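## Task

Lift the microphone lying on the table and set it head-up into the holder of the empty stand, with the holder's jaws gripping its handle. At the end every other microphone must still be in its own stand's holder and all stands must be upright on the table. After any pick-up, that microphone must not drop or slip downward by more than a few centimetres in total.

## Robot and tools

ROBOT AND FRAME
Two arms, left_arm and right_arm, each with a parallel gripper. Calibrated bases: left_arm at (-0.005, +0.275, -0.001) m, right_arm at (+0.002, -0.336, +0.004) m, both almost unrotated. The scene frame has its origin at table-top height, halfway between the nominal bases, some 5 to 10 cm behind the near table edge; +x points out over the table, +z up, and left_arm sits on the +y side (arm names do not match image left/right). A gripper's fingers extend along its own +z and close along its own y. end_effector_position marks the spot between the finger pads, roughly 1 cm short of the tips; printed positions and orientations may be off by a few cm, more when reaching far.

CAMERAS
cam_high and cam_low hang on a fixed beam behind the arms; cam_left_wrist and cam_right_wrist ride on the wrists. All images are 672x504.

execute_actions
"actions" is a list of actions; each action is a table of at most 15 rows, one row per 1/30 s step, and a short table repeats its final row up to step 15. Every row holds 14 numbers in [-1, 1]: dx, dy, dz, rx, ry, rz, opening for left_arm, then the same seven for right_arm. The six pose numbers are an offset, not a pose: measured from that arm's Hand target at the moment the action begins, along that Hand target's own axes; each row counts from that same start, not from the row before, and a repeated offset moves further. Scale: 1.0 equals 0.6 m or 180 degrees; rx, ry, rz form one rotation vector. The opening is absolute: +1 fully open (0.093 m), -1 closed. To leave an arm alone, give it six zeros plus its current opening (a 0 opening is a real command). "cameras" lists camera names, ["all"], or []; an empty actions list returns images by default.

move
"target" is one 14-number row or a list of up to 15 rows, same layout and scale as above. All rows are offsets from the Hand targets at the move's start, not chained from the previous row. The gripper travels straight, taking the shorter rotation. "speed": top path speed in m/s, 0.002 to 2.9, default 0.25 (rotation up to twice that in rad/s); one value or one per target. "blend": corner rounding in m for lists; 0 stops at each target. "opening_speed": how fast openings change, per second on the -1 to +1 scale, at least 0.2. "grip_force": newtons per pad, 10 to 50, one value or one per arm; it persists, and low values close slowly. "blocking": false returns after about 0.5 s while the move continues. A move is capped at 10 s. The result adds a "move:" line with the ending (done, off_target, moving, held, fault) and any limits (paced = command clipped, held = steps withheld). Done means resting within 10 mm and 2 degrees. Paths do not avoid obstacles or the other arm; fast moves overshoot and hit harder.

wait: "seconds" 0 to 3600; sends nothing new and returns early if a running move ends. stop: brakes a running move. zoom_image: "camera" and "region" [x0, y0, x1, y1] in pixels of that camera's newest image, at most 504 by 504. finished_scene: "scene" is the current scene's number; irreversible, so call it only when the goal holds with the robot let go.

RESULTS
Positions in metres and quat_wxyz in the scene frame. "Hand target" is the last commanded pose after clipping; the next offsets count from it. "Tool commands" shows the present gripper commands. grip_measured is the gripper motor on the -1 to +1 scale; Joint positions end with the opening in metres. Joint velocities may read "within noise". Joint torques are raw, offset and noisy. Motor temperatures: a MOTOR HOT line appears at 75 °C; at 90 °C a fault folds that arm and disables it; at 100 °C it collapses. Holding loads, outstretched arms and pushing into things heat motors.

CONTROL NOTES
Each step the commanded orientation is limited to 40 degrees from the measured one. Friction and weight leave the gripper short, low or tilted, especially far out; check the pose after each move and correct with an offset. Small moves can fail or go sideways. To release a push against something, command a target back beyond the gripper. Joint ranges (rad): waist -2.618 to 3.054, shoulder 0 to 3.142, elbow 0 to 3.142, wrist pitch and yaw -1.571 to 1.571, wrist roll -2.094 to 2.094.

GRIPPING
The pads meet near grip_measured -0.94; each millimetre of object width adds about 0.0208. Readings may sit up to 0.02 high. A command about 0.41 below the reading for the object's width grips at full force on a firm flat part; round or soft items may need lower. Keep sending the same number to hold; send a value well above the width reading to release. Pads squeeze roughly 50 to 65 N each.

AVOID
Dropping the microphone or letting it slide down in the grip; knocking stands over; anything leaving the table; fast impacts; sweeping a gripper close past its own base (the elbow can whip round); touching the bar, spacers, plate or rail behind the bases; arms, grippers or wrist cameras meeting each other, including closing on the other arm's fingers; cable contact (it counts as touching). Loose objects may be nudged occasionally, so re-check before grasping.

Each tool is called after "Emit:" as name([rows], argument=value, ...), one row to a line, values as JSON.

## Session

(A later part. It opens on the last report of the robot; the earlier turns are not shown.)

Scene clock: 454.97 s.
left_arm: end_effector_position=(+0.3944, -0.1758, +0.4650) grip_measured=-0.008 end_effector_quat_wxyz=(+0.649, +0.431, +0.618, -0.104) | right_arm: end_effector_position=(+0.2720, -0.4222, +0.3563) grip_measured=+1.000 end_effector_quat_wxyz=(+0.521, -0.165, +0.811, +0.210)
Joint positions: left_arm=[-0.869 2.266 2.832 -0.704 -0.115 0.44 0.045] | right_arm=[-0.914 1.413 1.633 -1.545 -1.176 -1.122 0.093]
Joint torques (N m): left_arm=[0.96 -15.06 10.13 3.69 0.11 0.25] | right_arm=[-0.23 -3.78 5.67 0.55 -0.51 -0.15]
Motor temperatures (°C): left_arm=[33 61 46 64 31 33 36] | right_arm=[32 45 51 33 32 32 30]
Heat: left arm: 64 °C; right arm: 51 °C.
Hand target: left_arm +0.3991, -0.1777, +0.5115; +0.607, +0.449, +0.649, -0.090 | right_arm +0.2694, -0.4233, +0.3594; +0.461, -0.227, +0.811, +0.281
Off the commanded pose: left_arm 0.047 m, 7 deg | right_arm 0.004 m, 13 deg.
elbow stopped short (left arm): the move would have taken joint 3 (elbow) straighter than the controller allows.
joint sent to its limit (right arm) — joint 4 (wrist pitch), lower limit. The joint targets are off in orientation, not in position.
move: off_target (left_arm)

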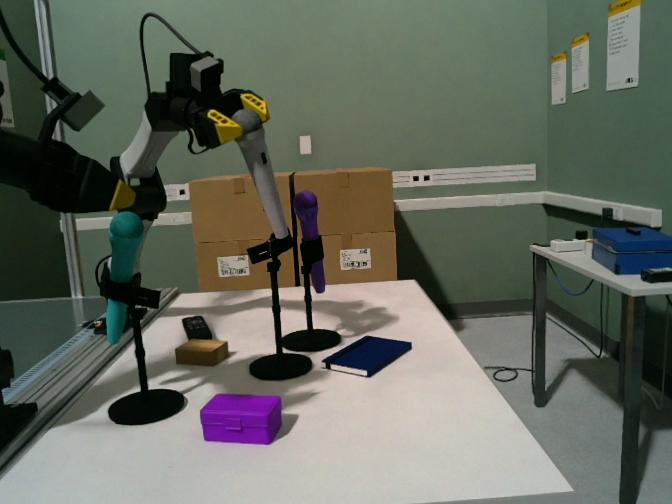

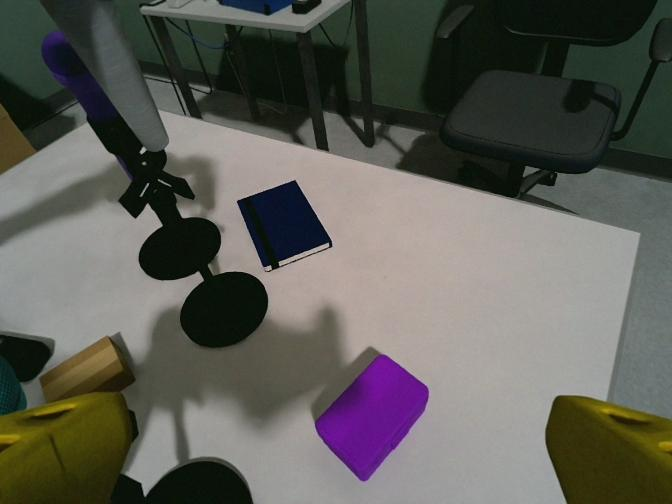

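Emit:
move([
  [0.0095,0.0116,-0.013,0,0,0,-0.5,0,0,0,0,0,0,1],
  [0.053,-0.01,0,0,0,0,-0.5,0,0,0,0,0,0,1],
], speed=0.05, cameras=["cam_low","cam_right_wrist"])

Emit:
zoom_image(camera="cam_low", region=[230, 170, 330, 270])

Emit:
zoom_image(camera="cam_right_wrist", region=[70, 70, 220, 220])

Scene clock: 477.40 s.
left_arm: end_effector_position=(+0.4001, -0.1709, +0.4646) grip_measured=-0.008 end_effector_quat_wxyz=(+0.649, +0.430, +0.620, -0.103) | right_arm: end_effector_position=(+0.2720, -0.4222, +0.3563) grip_measured=+1.000 end_effector_quat_wxyz=(+0.521, -0.165, +0.811, +0.210)
Joint positions: left_arm=[-0.853 2.266 2.832 -0.706 -0.101 0.44 0.045] | right_arm=[-0.914 1.413 1.633 -1.545 -1.176 -1.122 0.093]
Joint torques (N m): left_arm=[1.02 -14.68 10.25 2.38 -0.03 0.19] | right_arm=[-0.31 -3.63 5.71 0.54 -0.48 -0.04]
Motor temperatures (°C): left_arm=[33 71 47 64 31 33 36] | right_arm=[32 45 50 33 32 32 30]
Heat: left arm: 71 °C; right arm: 50 °C.
Hand target: left_arm +0.3995, -0.1661, +0.4813; +0.607, +0.449, +0.649, -0.090 | right_arm +0.2694, -0.4233, +0.3594; +0.461, -0.227, +0.811, +0.281
Off the commanded pose: left_arm 0.017 m, 6 deg | right_arm 0.004 m, 13 deg.
elbow stopped short (left arm): the move would have taken joint 3 (elbow) straighter than the controller allows.
joint sent to its limit (right arm) — joint 4 (wrist pitch), lower limit. The joint targets are off in orientation, not in position.
move: off_target (left_arm)

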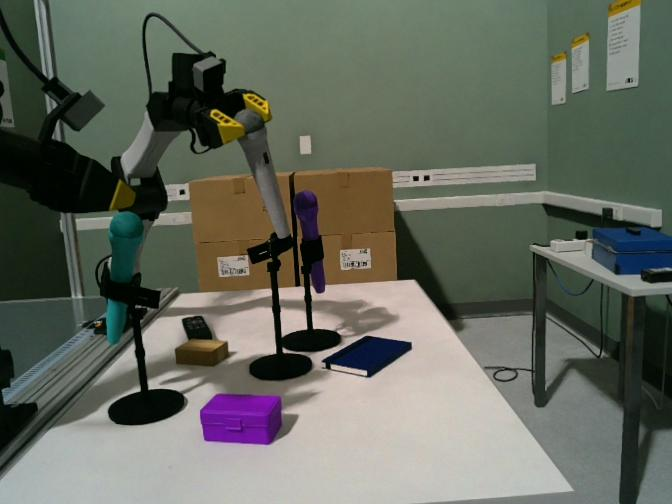

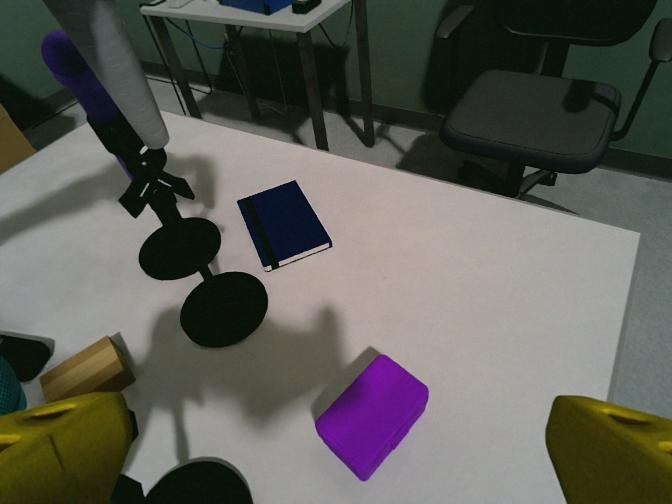

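Scaled by 5.040.

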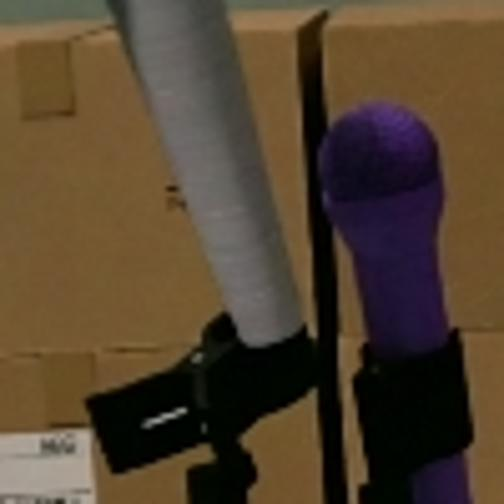

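Scaled by 3.360.

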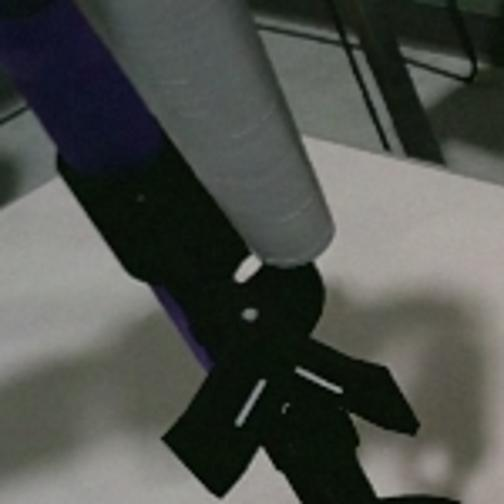

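Emit:
move([
  [0.0076,0.0025,-0.0226,0,0,0,-0.5,0,0,0,0,0,0,1],
  [0.045,-0.01,-0.015,0,0,0,-0.5,0,0,0,0,0,0,1],
], speed=0.06, cameras=["cam_low","cam_right_wrist"])

Emit:
zoom_image(camera="cam_low", region=[230, 170, 330, 270])

Emit:
zoom_image(camera="cam_right_wrist", region=[70, 70, 220, 220])

Scene clock: 491.10 s.
left_arm: end_effector_position=(+0.3967, -0.1672, +0.4594) grip_measured=-0.008 end_effector_quat_wxyz=(+0.635, +0.441, +0.626, -0.100) | right_arm: end_effector_position=(+0.2720, -0.4222, +0.3563) grip_measured=+1.000 end_effector_quat_wxyz=(+0.521, -0.165, +0.811, +0.210)
Joint positions: left_arm=[-0.851 2.261 2.842 -0.757 -0.092 0.447 0.045] | right_arm=[-0.914 1.413 1.633 -1.545 -1.176 -1.122 0.093]
Joint torques (N m): left_arm=[1.73 -17.07 7.24 1.33 -0.09 0.07] | right_arm=[-0.16 -3.67 5.63 0.54 -0.51 -0.08]
Motor temperatures (°C): left_arm=[33 74 47 61 31 33 36] | right_arm=[32 44 50 32 32 32 30]
Heat: left arm: 74 °C; right arm: 50 °C.
Hand target: left_arm +0.3927, -0.1510, +0.4572; +0.607, +0.449, +0.650, -0.090 | right_arm +0.2694, -0.4233, +0.3594; +0.461, -0.227, +0.811, +0.281
Off the commanded pose: left_arm 0.017 m, 4 deg | right_arm 0.004 m, 13 deg.
elbow stopped short (left arm): the move would have taken joint 3 (elbow) straighter than the controller allows.
joint sent to its limit (right arm) — joint 4 (wrist pitch), lower limit. The joint targets are off in orientation, not in position.
move: off_target (left_arm)

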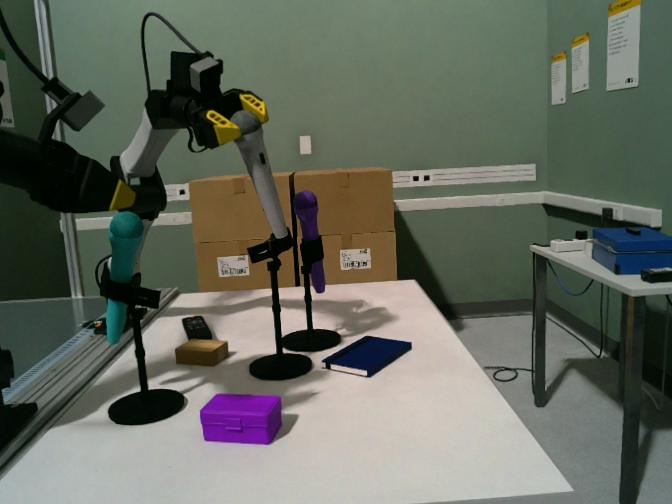

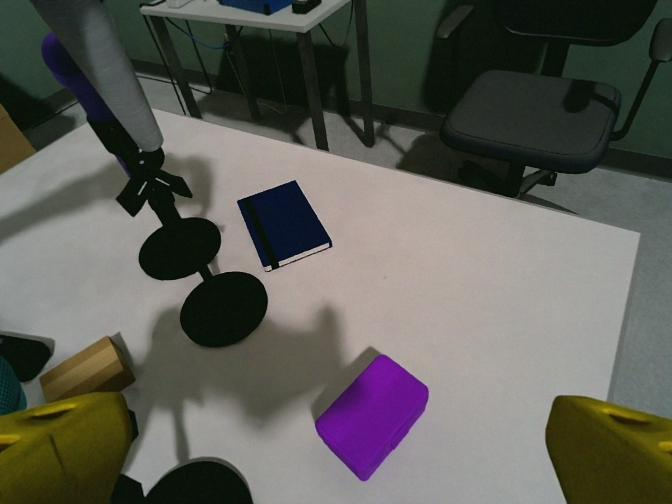

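Scaled by 5.040.

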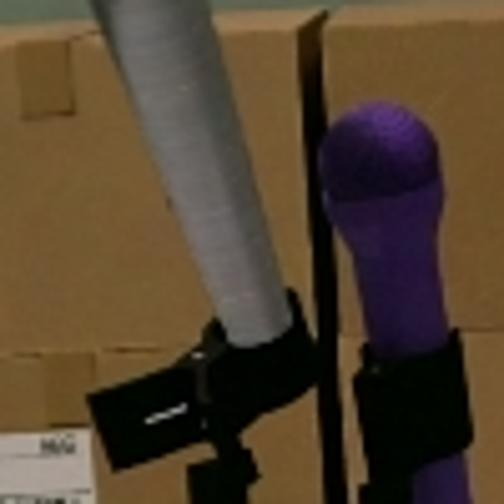

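Scaled by 3.360.

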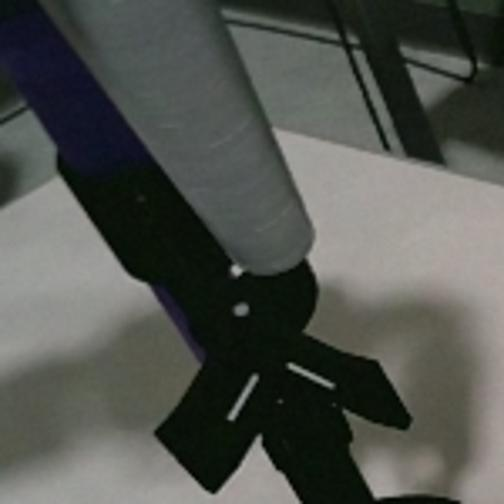

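Emit:
move(target=[0.07,-0.018,0.016,0,0,0,-0.5,0,0,0,0,0,0,1], speed=0.06, cameras=["cam_low","cam_right_wrist"])

Emit:
zoom_image(camera="cam_low", region=[210, 90, 350, 290])

Emit:
zoom_image(camera="cam_right_wrist", region=[70, 70, 220, 220])

Scene clock: 501.07 s.
left_arm: end_effector_position=(+0.3904, -0.1500, +0.4602) grip_measured=-0.008 end_effector_quat_wxyz=(+0.661, +0.432, +0.605, -0.104) | right_arm: end_effector_position=(+0.2720, -0.4222, +0.3563) grip_measured=+1.000 end_effector_quat_wxyz=(+0.521, -0.165, +0.811, +0.210)
Joint positions: left_arm=[-0.834 1.978 2.28 -0.41 -0.071 0.461 0.045] | right_arm=[-0.914 1.413 1.633 -1.545 -1.176 -1.122 0.093]
Joint torques (N m): left_arm=[1.77 -12.36 4.66 1.16 -0.1 -0.09] | right_arm=[-0.13 -3.92 5.64 0.53 -0.47 -0.11]
Motor temperatures (°C): left_arm=[33 75 47 58 31 33 36] | right_arm=[32 44 50 32 32 32 30]
Heat: left arm: 75 °C; right arm: 50 °C. Fold the left arm in close to its base, or ease its load, before you think long.
Hand target: left_arm +0.3980, -0.1435, +0.4139; +0.607, +0.449, +0.650, -0.090 | right_arm +0.2694, -0.4233, +0.3594; +0.461, -0.227, +0.811, +0.281
Off the commanded pose: left_arm 0.048 m, 8 deg | right_arm 0.004 m, 13 deg.
MOTOR HOT: joint 2 (shoulder) of the left arm reports 75 °C; the controller's stop level is 90 °C. To cool a motor, set the load down, stop pushing, or move to a pose that needs little force.
joint sent to its limit (right arm) — joint 4 (wrist pitch), lower limit. The joint targets are off in orientation, not in position.
move: off_target (left_arm)

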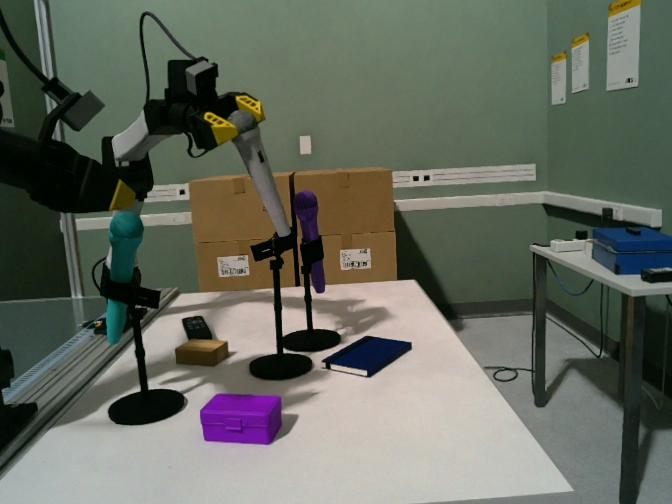

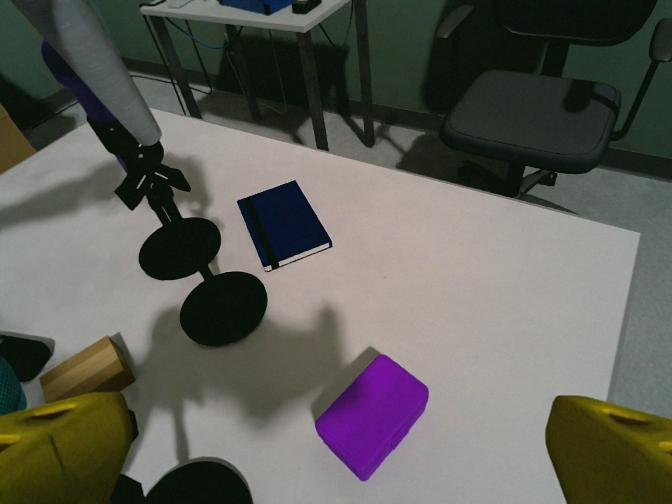

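Scaled by 2.520.

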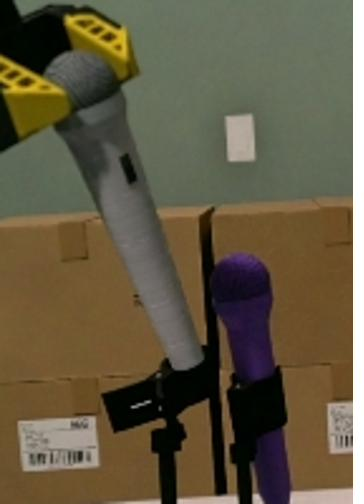

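Scaled by 3.360.

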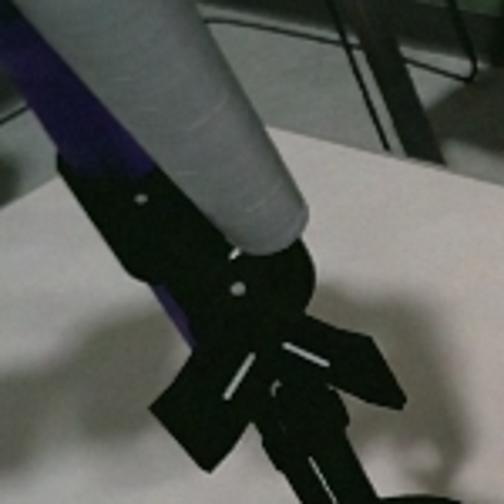

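Emit:
move([
  [-0.085,0.045,-0.035,0,0,0,-0.5,0,0,0,0,0,0,1],
  [0.008,0.027,-0.021,0,0,0,-0.5,0,0,0,0,0,0,1],
], speed=0.08, cameras=["cam_low","cam_right_wrist"])

Emit:
zoom_image(camera="cam_low", region=[210, 90, 350, 290])

Emit:
zoom_image(camera="cam_right_wrist", region=[70, 70, 220, 220])

Scene clock: 518.50 s.
left_arm: end_effector_position=(+0.4045, -0.1187, +0.4329) grip_measured=-0.009 end_effector_quat_wxyz=(+0.626, +0.448, +0.635, -0.066) | right_arm: end_effector_position=(+0.2720, -0.4222, +0.3563) grip_measured=+1.000 end_effector_quat_wxyz=(+0.521, -0.165, +0.811, +0.210)
Joint positions: left_arm=[-0.778 1.925 2.193 -0.479 -0.071 0.499 0.045] | right_arm=[-0.914 1.413 1.633 -1.545 -1.176 -1.122 0.093]
Joint torques (N m): left_arm=[0.58 -12.4 6.9 2.05 0.23 -0.26] | right_arm=[-0.46 -3.86 5.53 0.53 -0.45 -0.11]
Motor temperatures (°C): left_arm=[33 69 46 55 31 33 36] | right_arm=[32 44 50 32 32 32 30]
Heat: left arm: 69 °C; right arm: 50 °C.
Hand target: left_arm +0.4009, -0.1235, +0.4197; +0.607, +0.449, +0.650, -0.090 | right_arm +0.2694, -0.4233, +0.3594; +0.461, -0.227, +0.811, +0.281
Off the commanded pose: left_arm 0.014 m, 4 deg | right_arm 0.004 m, 13 deg.
MOTOR HOT: cleared for the motors of the left arm.
elbow stopped short (left arm): the move would have taken joint 3 (elbow) straighter than the controller allows.
joint sent to its limit (right arm) — joint 4 (wrist pitch), lower limit. The joint targets are off in orientation, not in position.
move: off_target (left_arm)

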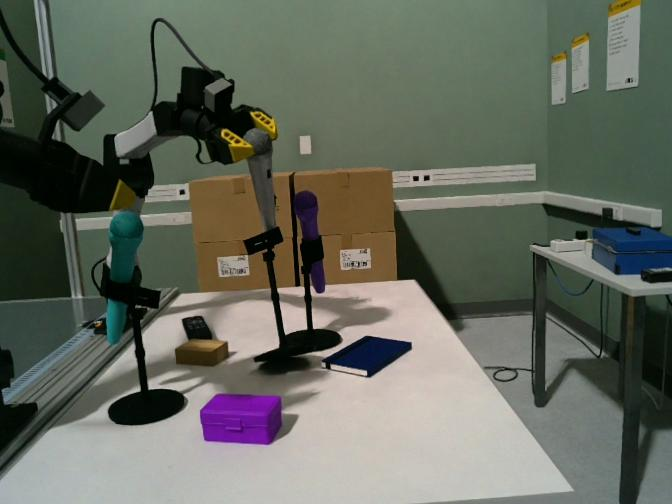

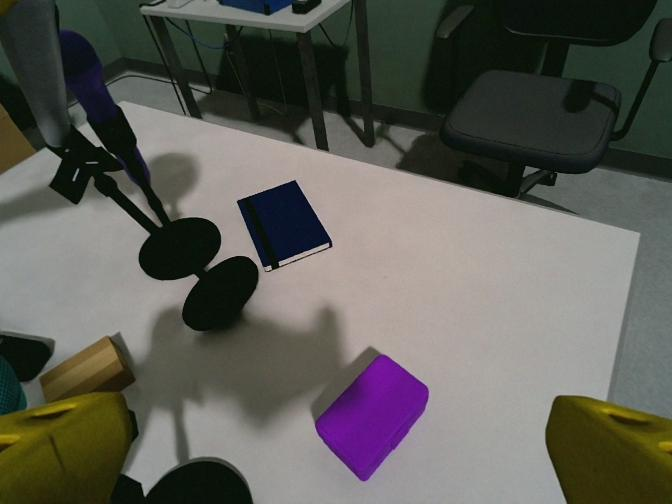

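Scaled by 2.520.

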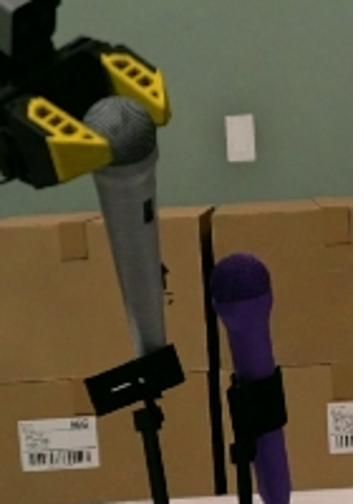

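Scaled by 3.360.

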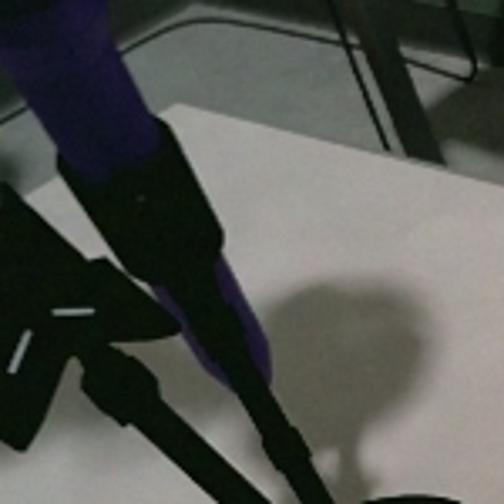

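Emit:
move(target=[-0.088,-0.016,0.012,0,0,0,-0.5,0,0,0,0,0,0,1], speed=0.06, cameras=["cam_high","cam_low","cam_right_wrist"])

Emit:
zoom_image(camera="cam_low", region=[210, 90, 350, 290])

Emit:
zoom_image(camera="cam_right_wrist", region=[30, 70, 180, 220])

Scene clock: 532.00 s.
left_arm: end_effector_position=(+0.3951, -0.1611, +0.4475) grip_measured=-0.009 end_effector_quat_wxyz=(+0.614, +0.454, +0.640, -0.090) | right_arm: end_effector_position=(+0.2720, -0.4222, +0.3563) grip_measured=+1.000 end_effector_quat_wxyz=(+0.521, -0.165, +0.811, +0.210)
Joint positions: left_arm=[-0.847 2.251 2.835 -0.819 -0.095 0.455 0.045] | right_arm=[-0.914 1.413 1.633 -1.545 -1.176 -1.122 0.093]
Joint torques (N m): left_arm=[0.09 -14.61 9.72 2.24 -0.13 0] | right_arm=[-0.29 -3.79 5.78 0.55 -0.5 -0.1]
Motor temperatures (°C): left_arm=[33 68 46 56 31 33 36] | right_arm=[32 43 50 32 32 32 30]
Heat: left arm: 68 °C; right arm: 50 °C.
Hand target: left_arm +0.3919, -0.1589, +0.4598; +0.607, +0.449, +0.649, -0.090 | right_arm +0.2694, -0.4233, +0.3594; +0.461, -0.227, +0.811, +0.281
Off the commanded pose: left_arm 0.013 m, 1 deg | right_arm 0.004 m, 13 deg.
elbow stopped short (left arm): the move would have taken joint 3 (elbow) straighter than the controller allows.
joint sent to its limit (right arm) — joint 4 (wrist pitch), lower limit. The joint targets are off in orientation, not in position.
move: off_target (left_arm)

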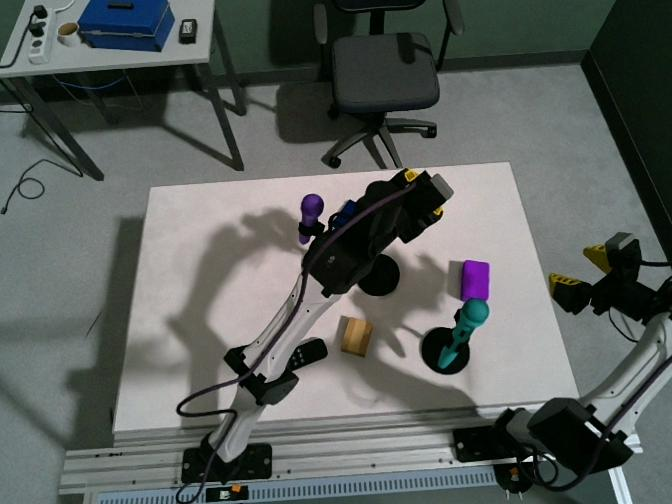

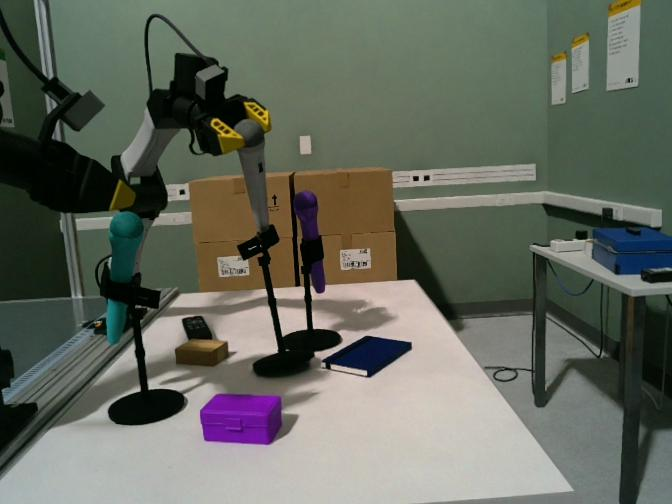

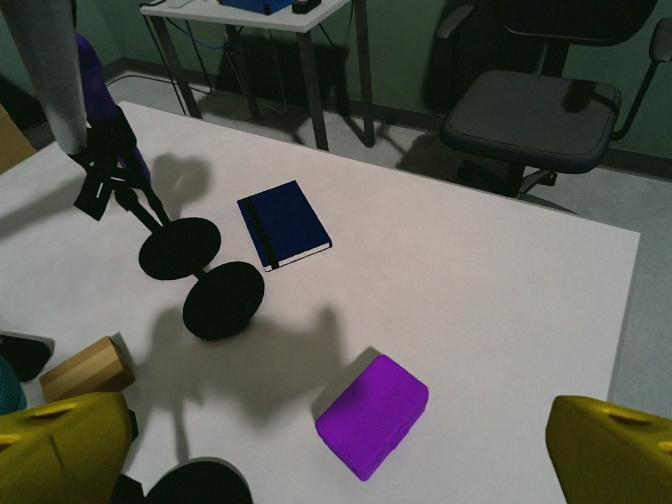

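Scaled by 2.520.

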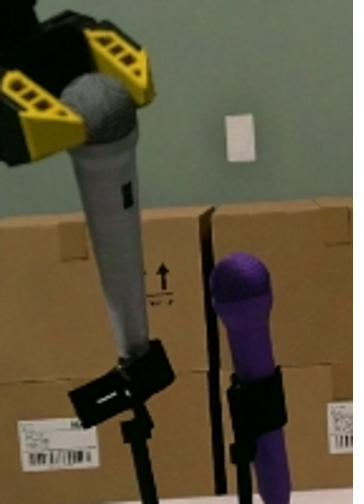

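Scaled by 3.360.

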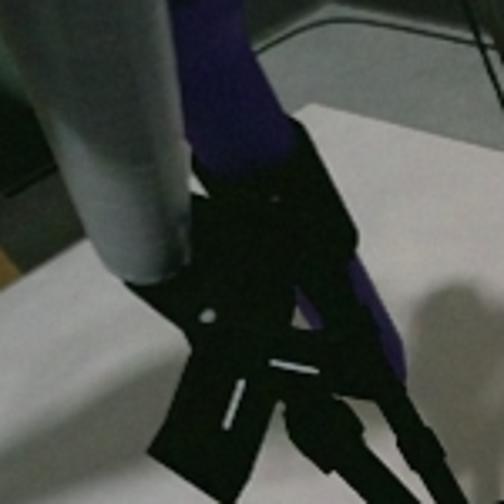

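Emit:
move(target=[-0.055,0.01,0.035,0,0,0,-0.5,0,0,0,0,0,0,1], speed=0.06, cameras=["cam_low","cam_right_wrist"])

Emit:
zoom_image(camera="cam_low", region=[210, 90, 350, 290])

Emit:
zoom_image(camera="cam_right_wrist", region=[50, 70, 200, 220])

Scene clock: 544.90 s.
left_arm: end_effector_position=(+0.4079, -0.1800, +0.4498) grip_measured=-0.009 end_effector_quat_wxyz=(+0.645, +0.436, +0.620, -0.094) | right_arm: end_effector_position=(+0.2720, -0.4222, +0.3563) grip_measured=+1.000 end_effector_quat_wxyz=(+0.521, -0.165, +0.811, +0.210)
Joint positions: left_arm=[-0.855 2.302 2.837 -0.689 -0.109 0.457 0.045] | right_arm=[-0.914 1.413 1.633 -1.545 -1.176 -1.122 0.093]
Joint torques (N m): left_arm=[-0.12 -15.43 9.74 3.42 -0.08 0.12] | right_arm=[-0.27 -3.66 5.82 0.53 -0.47 -0.09]
Motor temperatures (°C): left_arm=[33 68 47 57 31 33 36] | right_arm=[32 43 50 32 32 32 30]
Heat: left arm: 68 °C; right arm: 50 °C.
Hand target: left_arm +0.4065, -0.1850, +0.4857; +0.607, +0.449, +0.650, -0.090 | right_arm +0.2694, -0.4233, +0.3594; +0.461, -0.227, +0.811, +0.281
Off the commanded pose: left_arm 0.036 m, 6 deg | right_arm 0.004 m, 13 deg.
elbow stopped short (left arm): the move would have taken joint 3 (elbow) straighter than the controller allows.
joint sent to its limit (right arm) — joint 4 (wrist pitch), lower limit. The joint targets are off in orientation, not in position.
move: off_target (left_arm)

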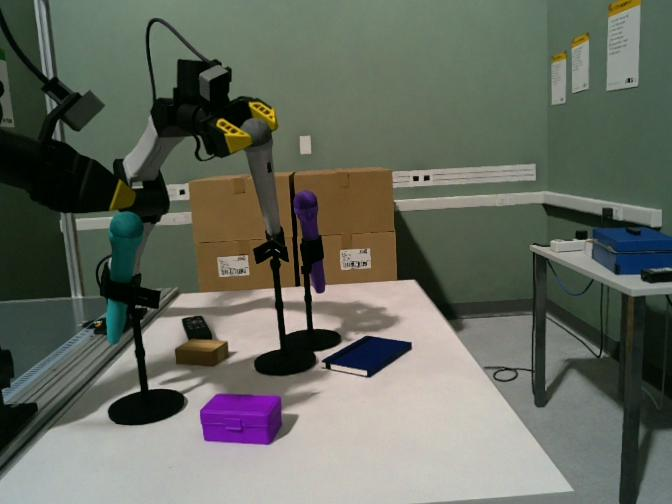

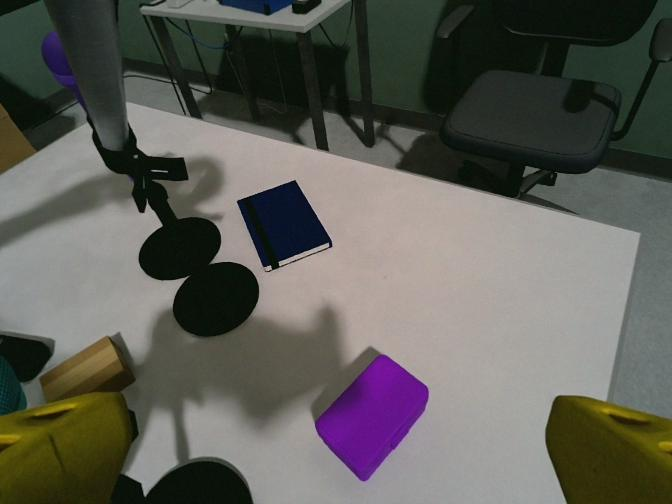

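Scaled by 2.520.

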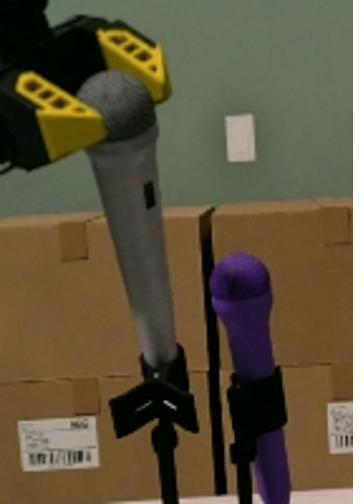

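Scaled by 3.360.

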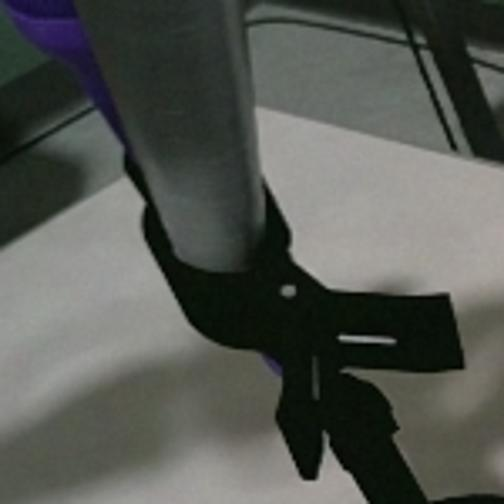

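Emit:
move(target=[0.095,-0.015,0.01,0,0,0,-0.5,0,0,0,0,0,0,1], speed=0.06, cameras=["cam_low","cam_right_wrist"])

Emit:
zoom_image(camera="cam_low", region=[210, 90, 350, 290])

Emit:
zoom_image(camera="cam_right_wrist", region=[50, 70, 200, 220])

Scene clock: 555.87 s.
left_arm: end_effector_position=(+0.4153, -0.1705, +0.4384) grip_measured=-0.009 end_effector_quat_wxyz=(+0.628, +0.442, +0.635, -0.085) | right_arm: end_effector_position=(+0.2720, -0.4222, +0.3563) grip_measured=+1.000 end_effector_quat_wxyz=(+0.521, -0.165, +0.811, +0.210)
Joint positions: left_arm=[-0.834 2.302 2.837 -0.737 -0.104 0.458 0.045] | right_arm=[-0.914 1.413 1.633 -1.545 -1.176 -1.122 0.093]
Joint torques (N m): left_arm=[1.07 -15.8 6.89 1.72 0.1 -0.04] | right_arm=[-0.34 -3.69 5.63 0.56 -0.47 -0.11]
Motor temperatures (°C): left_arm=[33 69 47 61 31 33 36] | right_arm=[32 43 50 31 32 32 30]
Heat: left arm: 69 °C; right arm: 50 °C.
Hand target: left_arm +0.4124, -0.1672, +0.4309; +0.607, +0.449, +0.650, -0.090 | right_arm +0.2694, -0.4233, +0.3594; +0.461, -0.227, +0.811, +0.281
Off the commanded pose: left_arm 0.009 m, 3 deg | right_arm 0.004 m, 13 deg.
joint sent to its limit (right arm) — joint 4 (wrist pitch), lower limit. The joint targets are off in orientation, not in position.
move: off_target (left_arm)

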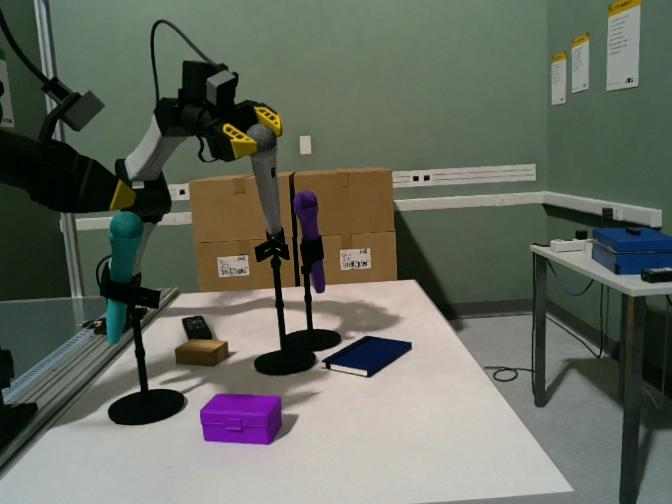

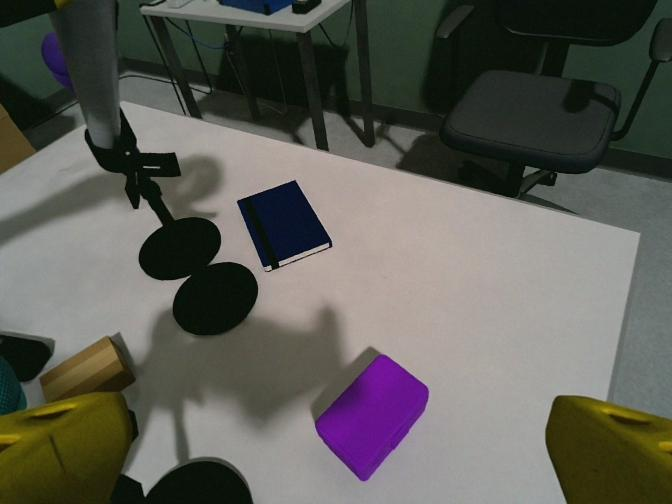

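Scaled by 2.520.

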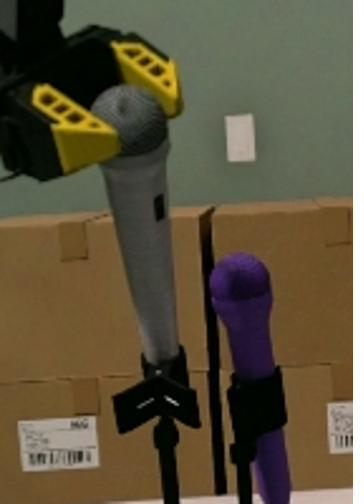

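Scaled by 3.360.

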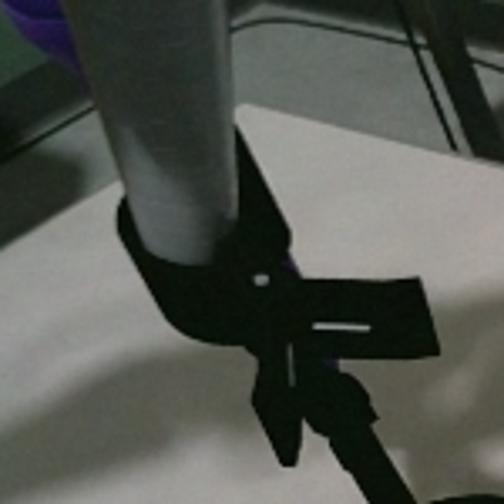

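Emit:
move([
  [0.006,0.039,-0.027,0,-0.038,-0.051,-0.5,0,0,0,0,0,0,1],
  [0.056,0.014,-0.013,0,-0.038,-0.051,-0.5,0,0,0,0,0,0,1],
], speed=0.05, cameras=["cam_low","cam_right_wrist"])

Emit:
zoom_image(camera="cam_low", region=[210, 90, 350, 290])

Emit:
zoom_image(camera="cam_right_wrist", region=[50, 70, 200, 220])

Scene clock: 582.77 s.
left_arm: end_effector_position=(+0.4252, -0.1378, +0.4050) grip_measured=-0.009 end_effector_quat_wxyz=(+0.639, +0.401, +0.643, -0.133) | right_arm: end_effector_position=(+0.2720, -0.4222, +0.3563) grip_measured=+1.000 end_effector_quat_wxyz=(+0.521, -0.165, +0.811, +0.210)
Joint positions: left_arm=[-0.758 1.955 2.05 -0.244 -0.009 0.357 0.045] | right_arm=[-0.914 1.413 1.633 -1.545 -1.176 -1.122 0.093]
Joint torques (N m): left_arm=[0.17 -15.27 6.43 2.46 0.31 -0.43] | right_arm=[-0.21 -3.77 5.68 0.55 -0.54 -0.13]
Motor temperatures (°C): left_arm=[33 73 46 57 31 33 36] | right_arm=[32 43 50 31 32 32 30]
Heat: left arm: 73 °C; right arm: 50 °C.
Hand target: left_arm +0.4174, -0.1412, +0.4071; +0.635, +0.389, +0.646, -0.165 | right_arm +0.2694, -0.4233, +0.3594; +0.461, -0.227, +0.811, +0.281
Off the commanded pose: left_arm 0.009 m, 4 deg | right_arm 0.004 m, 13 deg.
joint sent to its limit (right arm) — joint 4 (wrist pitch), lower limit. The joint targets are off in orientation, not in position.
move: off_target (left_arm)

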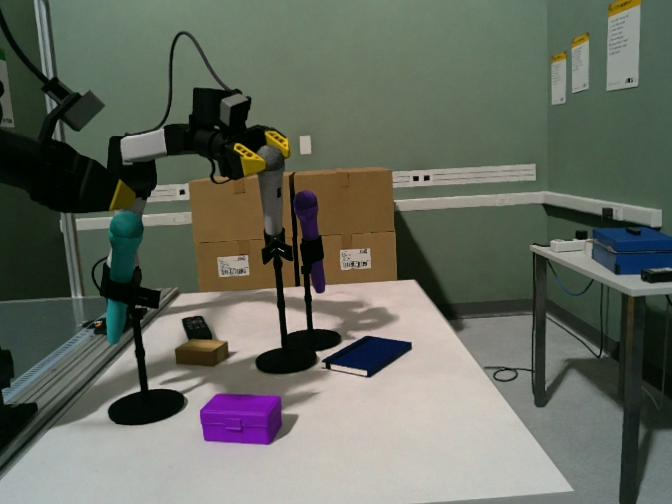

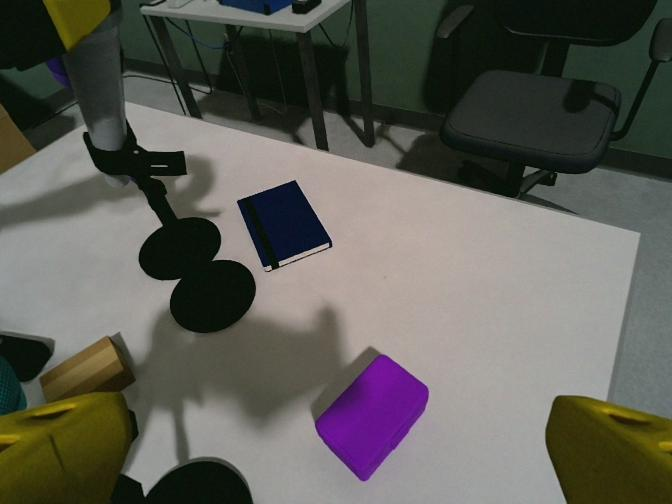

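Scaled by 2.520.

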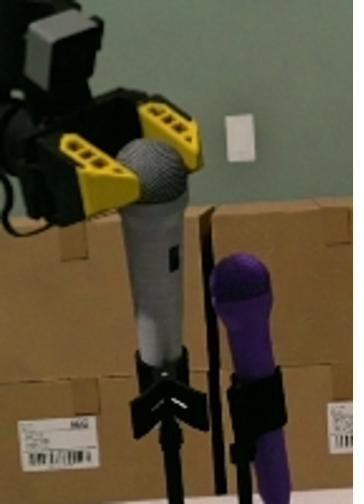

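Scaled by 3.360.

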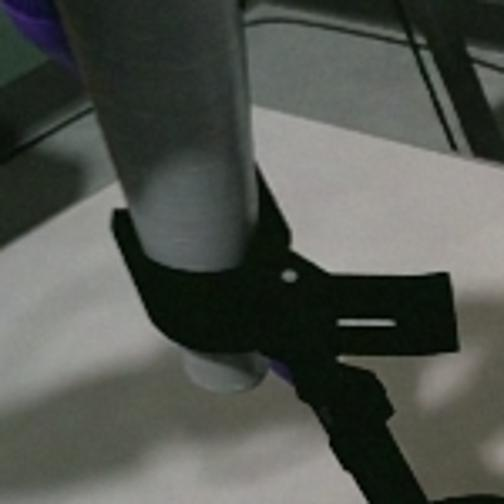

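Emit:
move(target=[0.085,-0.01,0.005,0,-0.02,-0.02,-0.5,0,0,0,0,0,0,1], speed=0.05, cameras=["cam_low","cam_right_wrist"])

Emit:
zoom_image(camera="cam_low", region=[210, 90, 350, 290])

Emit:
zoom_image(camera="cam_right_wrist", region=[50, 70, 200, 220])

Scene clock: 590.47 s.
left_arm: end_effector_position=(+0.4281, -0.1254, +0.3660) grip_measured=-0.009 end_effector_quat_wxyz=(+0.665, +0.365, +0.631, -0.162) | right_arm: end_effector_position=(+0.2720, -0.4222, +0.3563) grip_measured=+1.000 end_effector_quat_wxyz=(+0.521, -0.165, +0.811, +0.210)
Joint positions: left_arm=[-0.731 1.866 1.687 0.115 0.02 0.292 0.045] | right_arm=[-0.914 1.413 1.633 -1.545 -1.176 -1.122 0.093]
Joint torques (N m): left_arm=[0.25 -13.37 6.71 2.38 0.41 -0.4] | right_arm=[-0.13 -3.75 5.63 0.55 -0.5 -0.1]
Motor temperatures (°C): left_arm=[33 72 46 59 31 33 36] | right_arm=[32 43 50 31 32 32 30]
Heat: left arm: 72 °C; right arm: 50 °C.
Hand target: left_arm +0.4209, -0.1322, +0.3567; +0.650, +0.363, +0.638, -0.197 | right_arm +0.2694, -0.4233, +0.3594; +0.461, -0.227, +0.811, +0.281
Off the commanded pose: left_arm 0.014 m, 4 deg | right_arm 0.004 m, 13 deg.
joint sent to its limit (right arm) — joint 4 (wrist pitch), lower limit. The joint targets are off in orientation, not in position.
move: off_target (left_arm)

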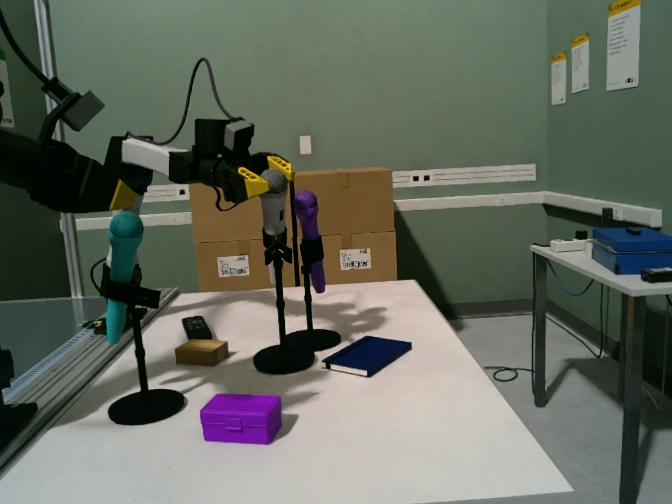

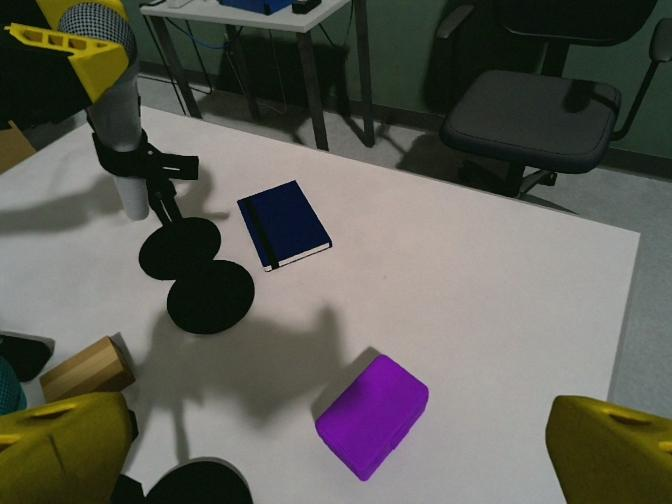

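Scaled by 2.520.

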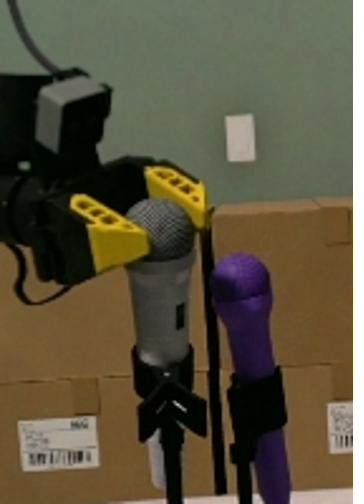

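Scaled by 3.360.

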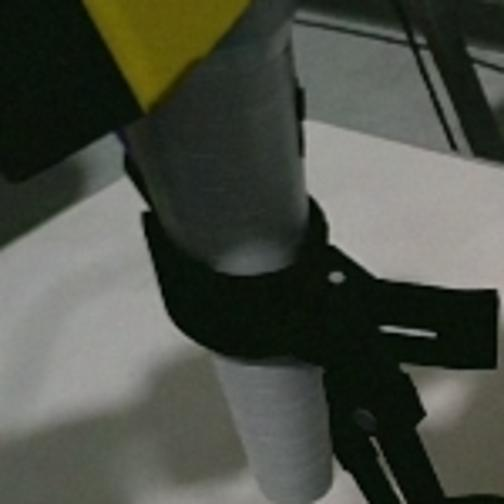

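Emit:
move(target=[0.045,-0.005,0.003,0,-0.01,-0.01,-0.5,0,0,0,0,0,0,1], speed=0.05, cameras=["cam_low","cam_right_wrist"])

Emit:
zoom_image(camera="cam_low", region=[210, 110, 350, 390])

Scene clock: 658.87 s.
left_arm: end_effector_position=(+0.4284, -0.1223, +0.3509) grip_measured=-0.009 end_effector_quat_wxyz=(+0.684, +0.346, +0.616, -0.182) | right_arm: end_effector_position=(+0.2720, -0.4222, +0.3563) grip_measured=+1.000 end_effector_quat_wxyz=(+0.521, -0.165, +0.811, +0.210)
Joint positions: left_arm=[-0.722 1.856 1.553 0.303 0.038 0.257 0.045] | right_arm=[-0.914 1.413 1.633 -1.545 -1.176 -1.122 0.093]
Joint torques (N m): left_arm=[0.34 -12.29 6.35 2.13 0.43 -0.43] | right_arm=[-0.23 -3.73 5.89 0.56 -0.55 -0.12]
Motor temperatures (°C): left_arm=[32 70 45 59 31 34 36] | right_arm=[32 42 50 31 32 32 30]
Heat: left arm: 70 °C; right arm: 50 °C.
Hand target: left_arm +0.4229, -0.1299, +0.3294; +0.657, +0.350, +0.633, -0.213 | right_arm +0.2694, -0.4233, +0.3594; +0.461, -0.227, +0.811, +0.281
Off the commanded pose: left_arm 0.023 m, 5 deg | right_arm 0.004 m, 13 deg.
joint sent to its limit (right arm) — joint 4 (wrist pitch), lower limit. The joint targets are off in orientation, not in position.
move: off_target (left_arm)

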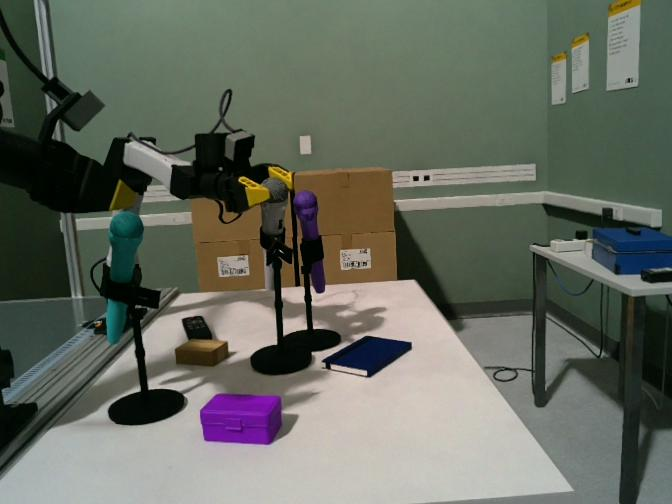

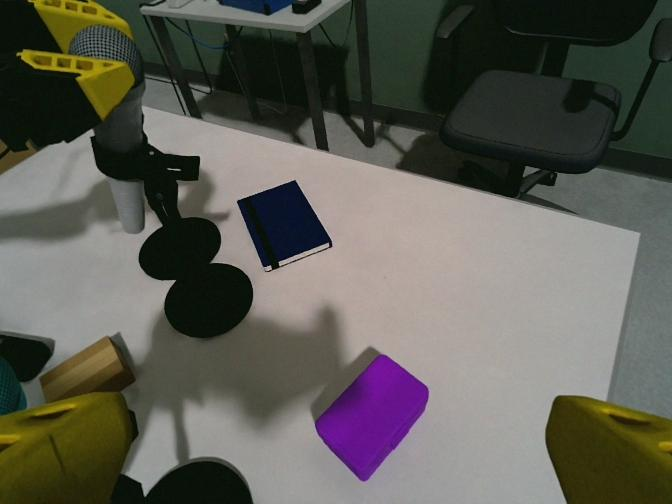

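Scaled by 1.800.

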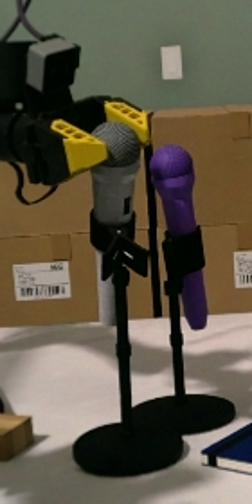

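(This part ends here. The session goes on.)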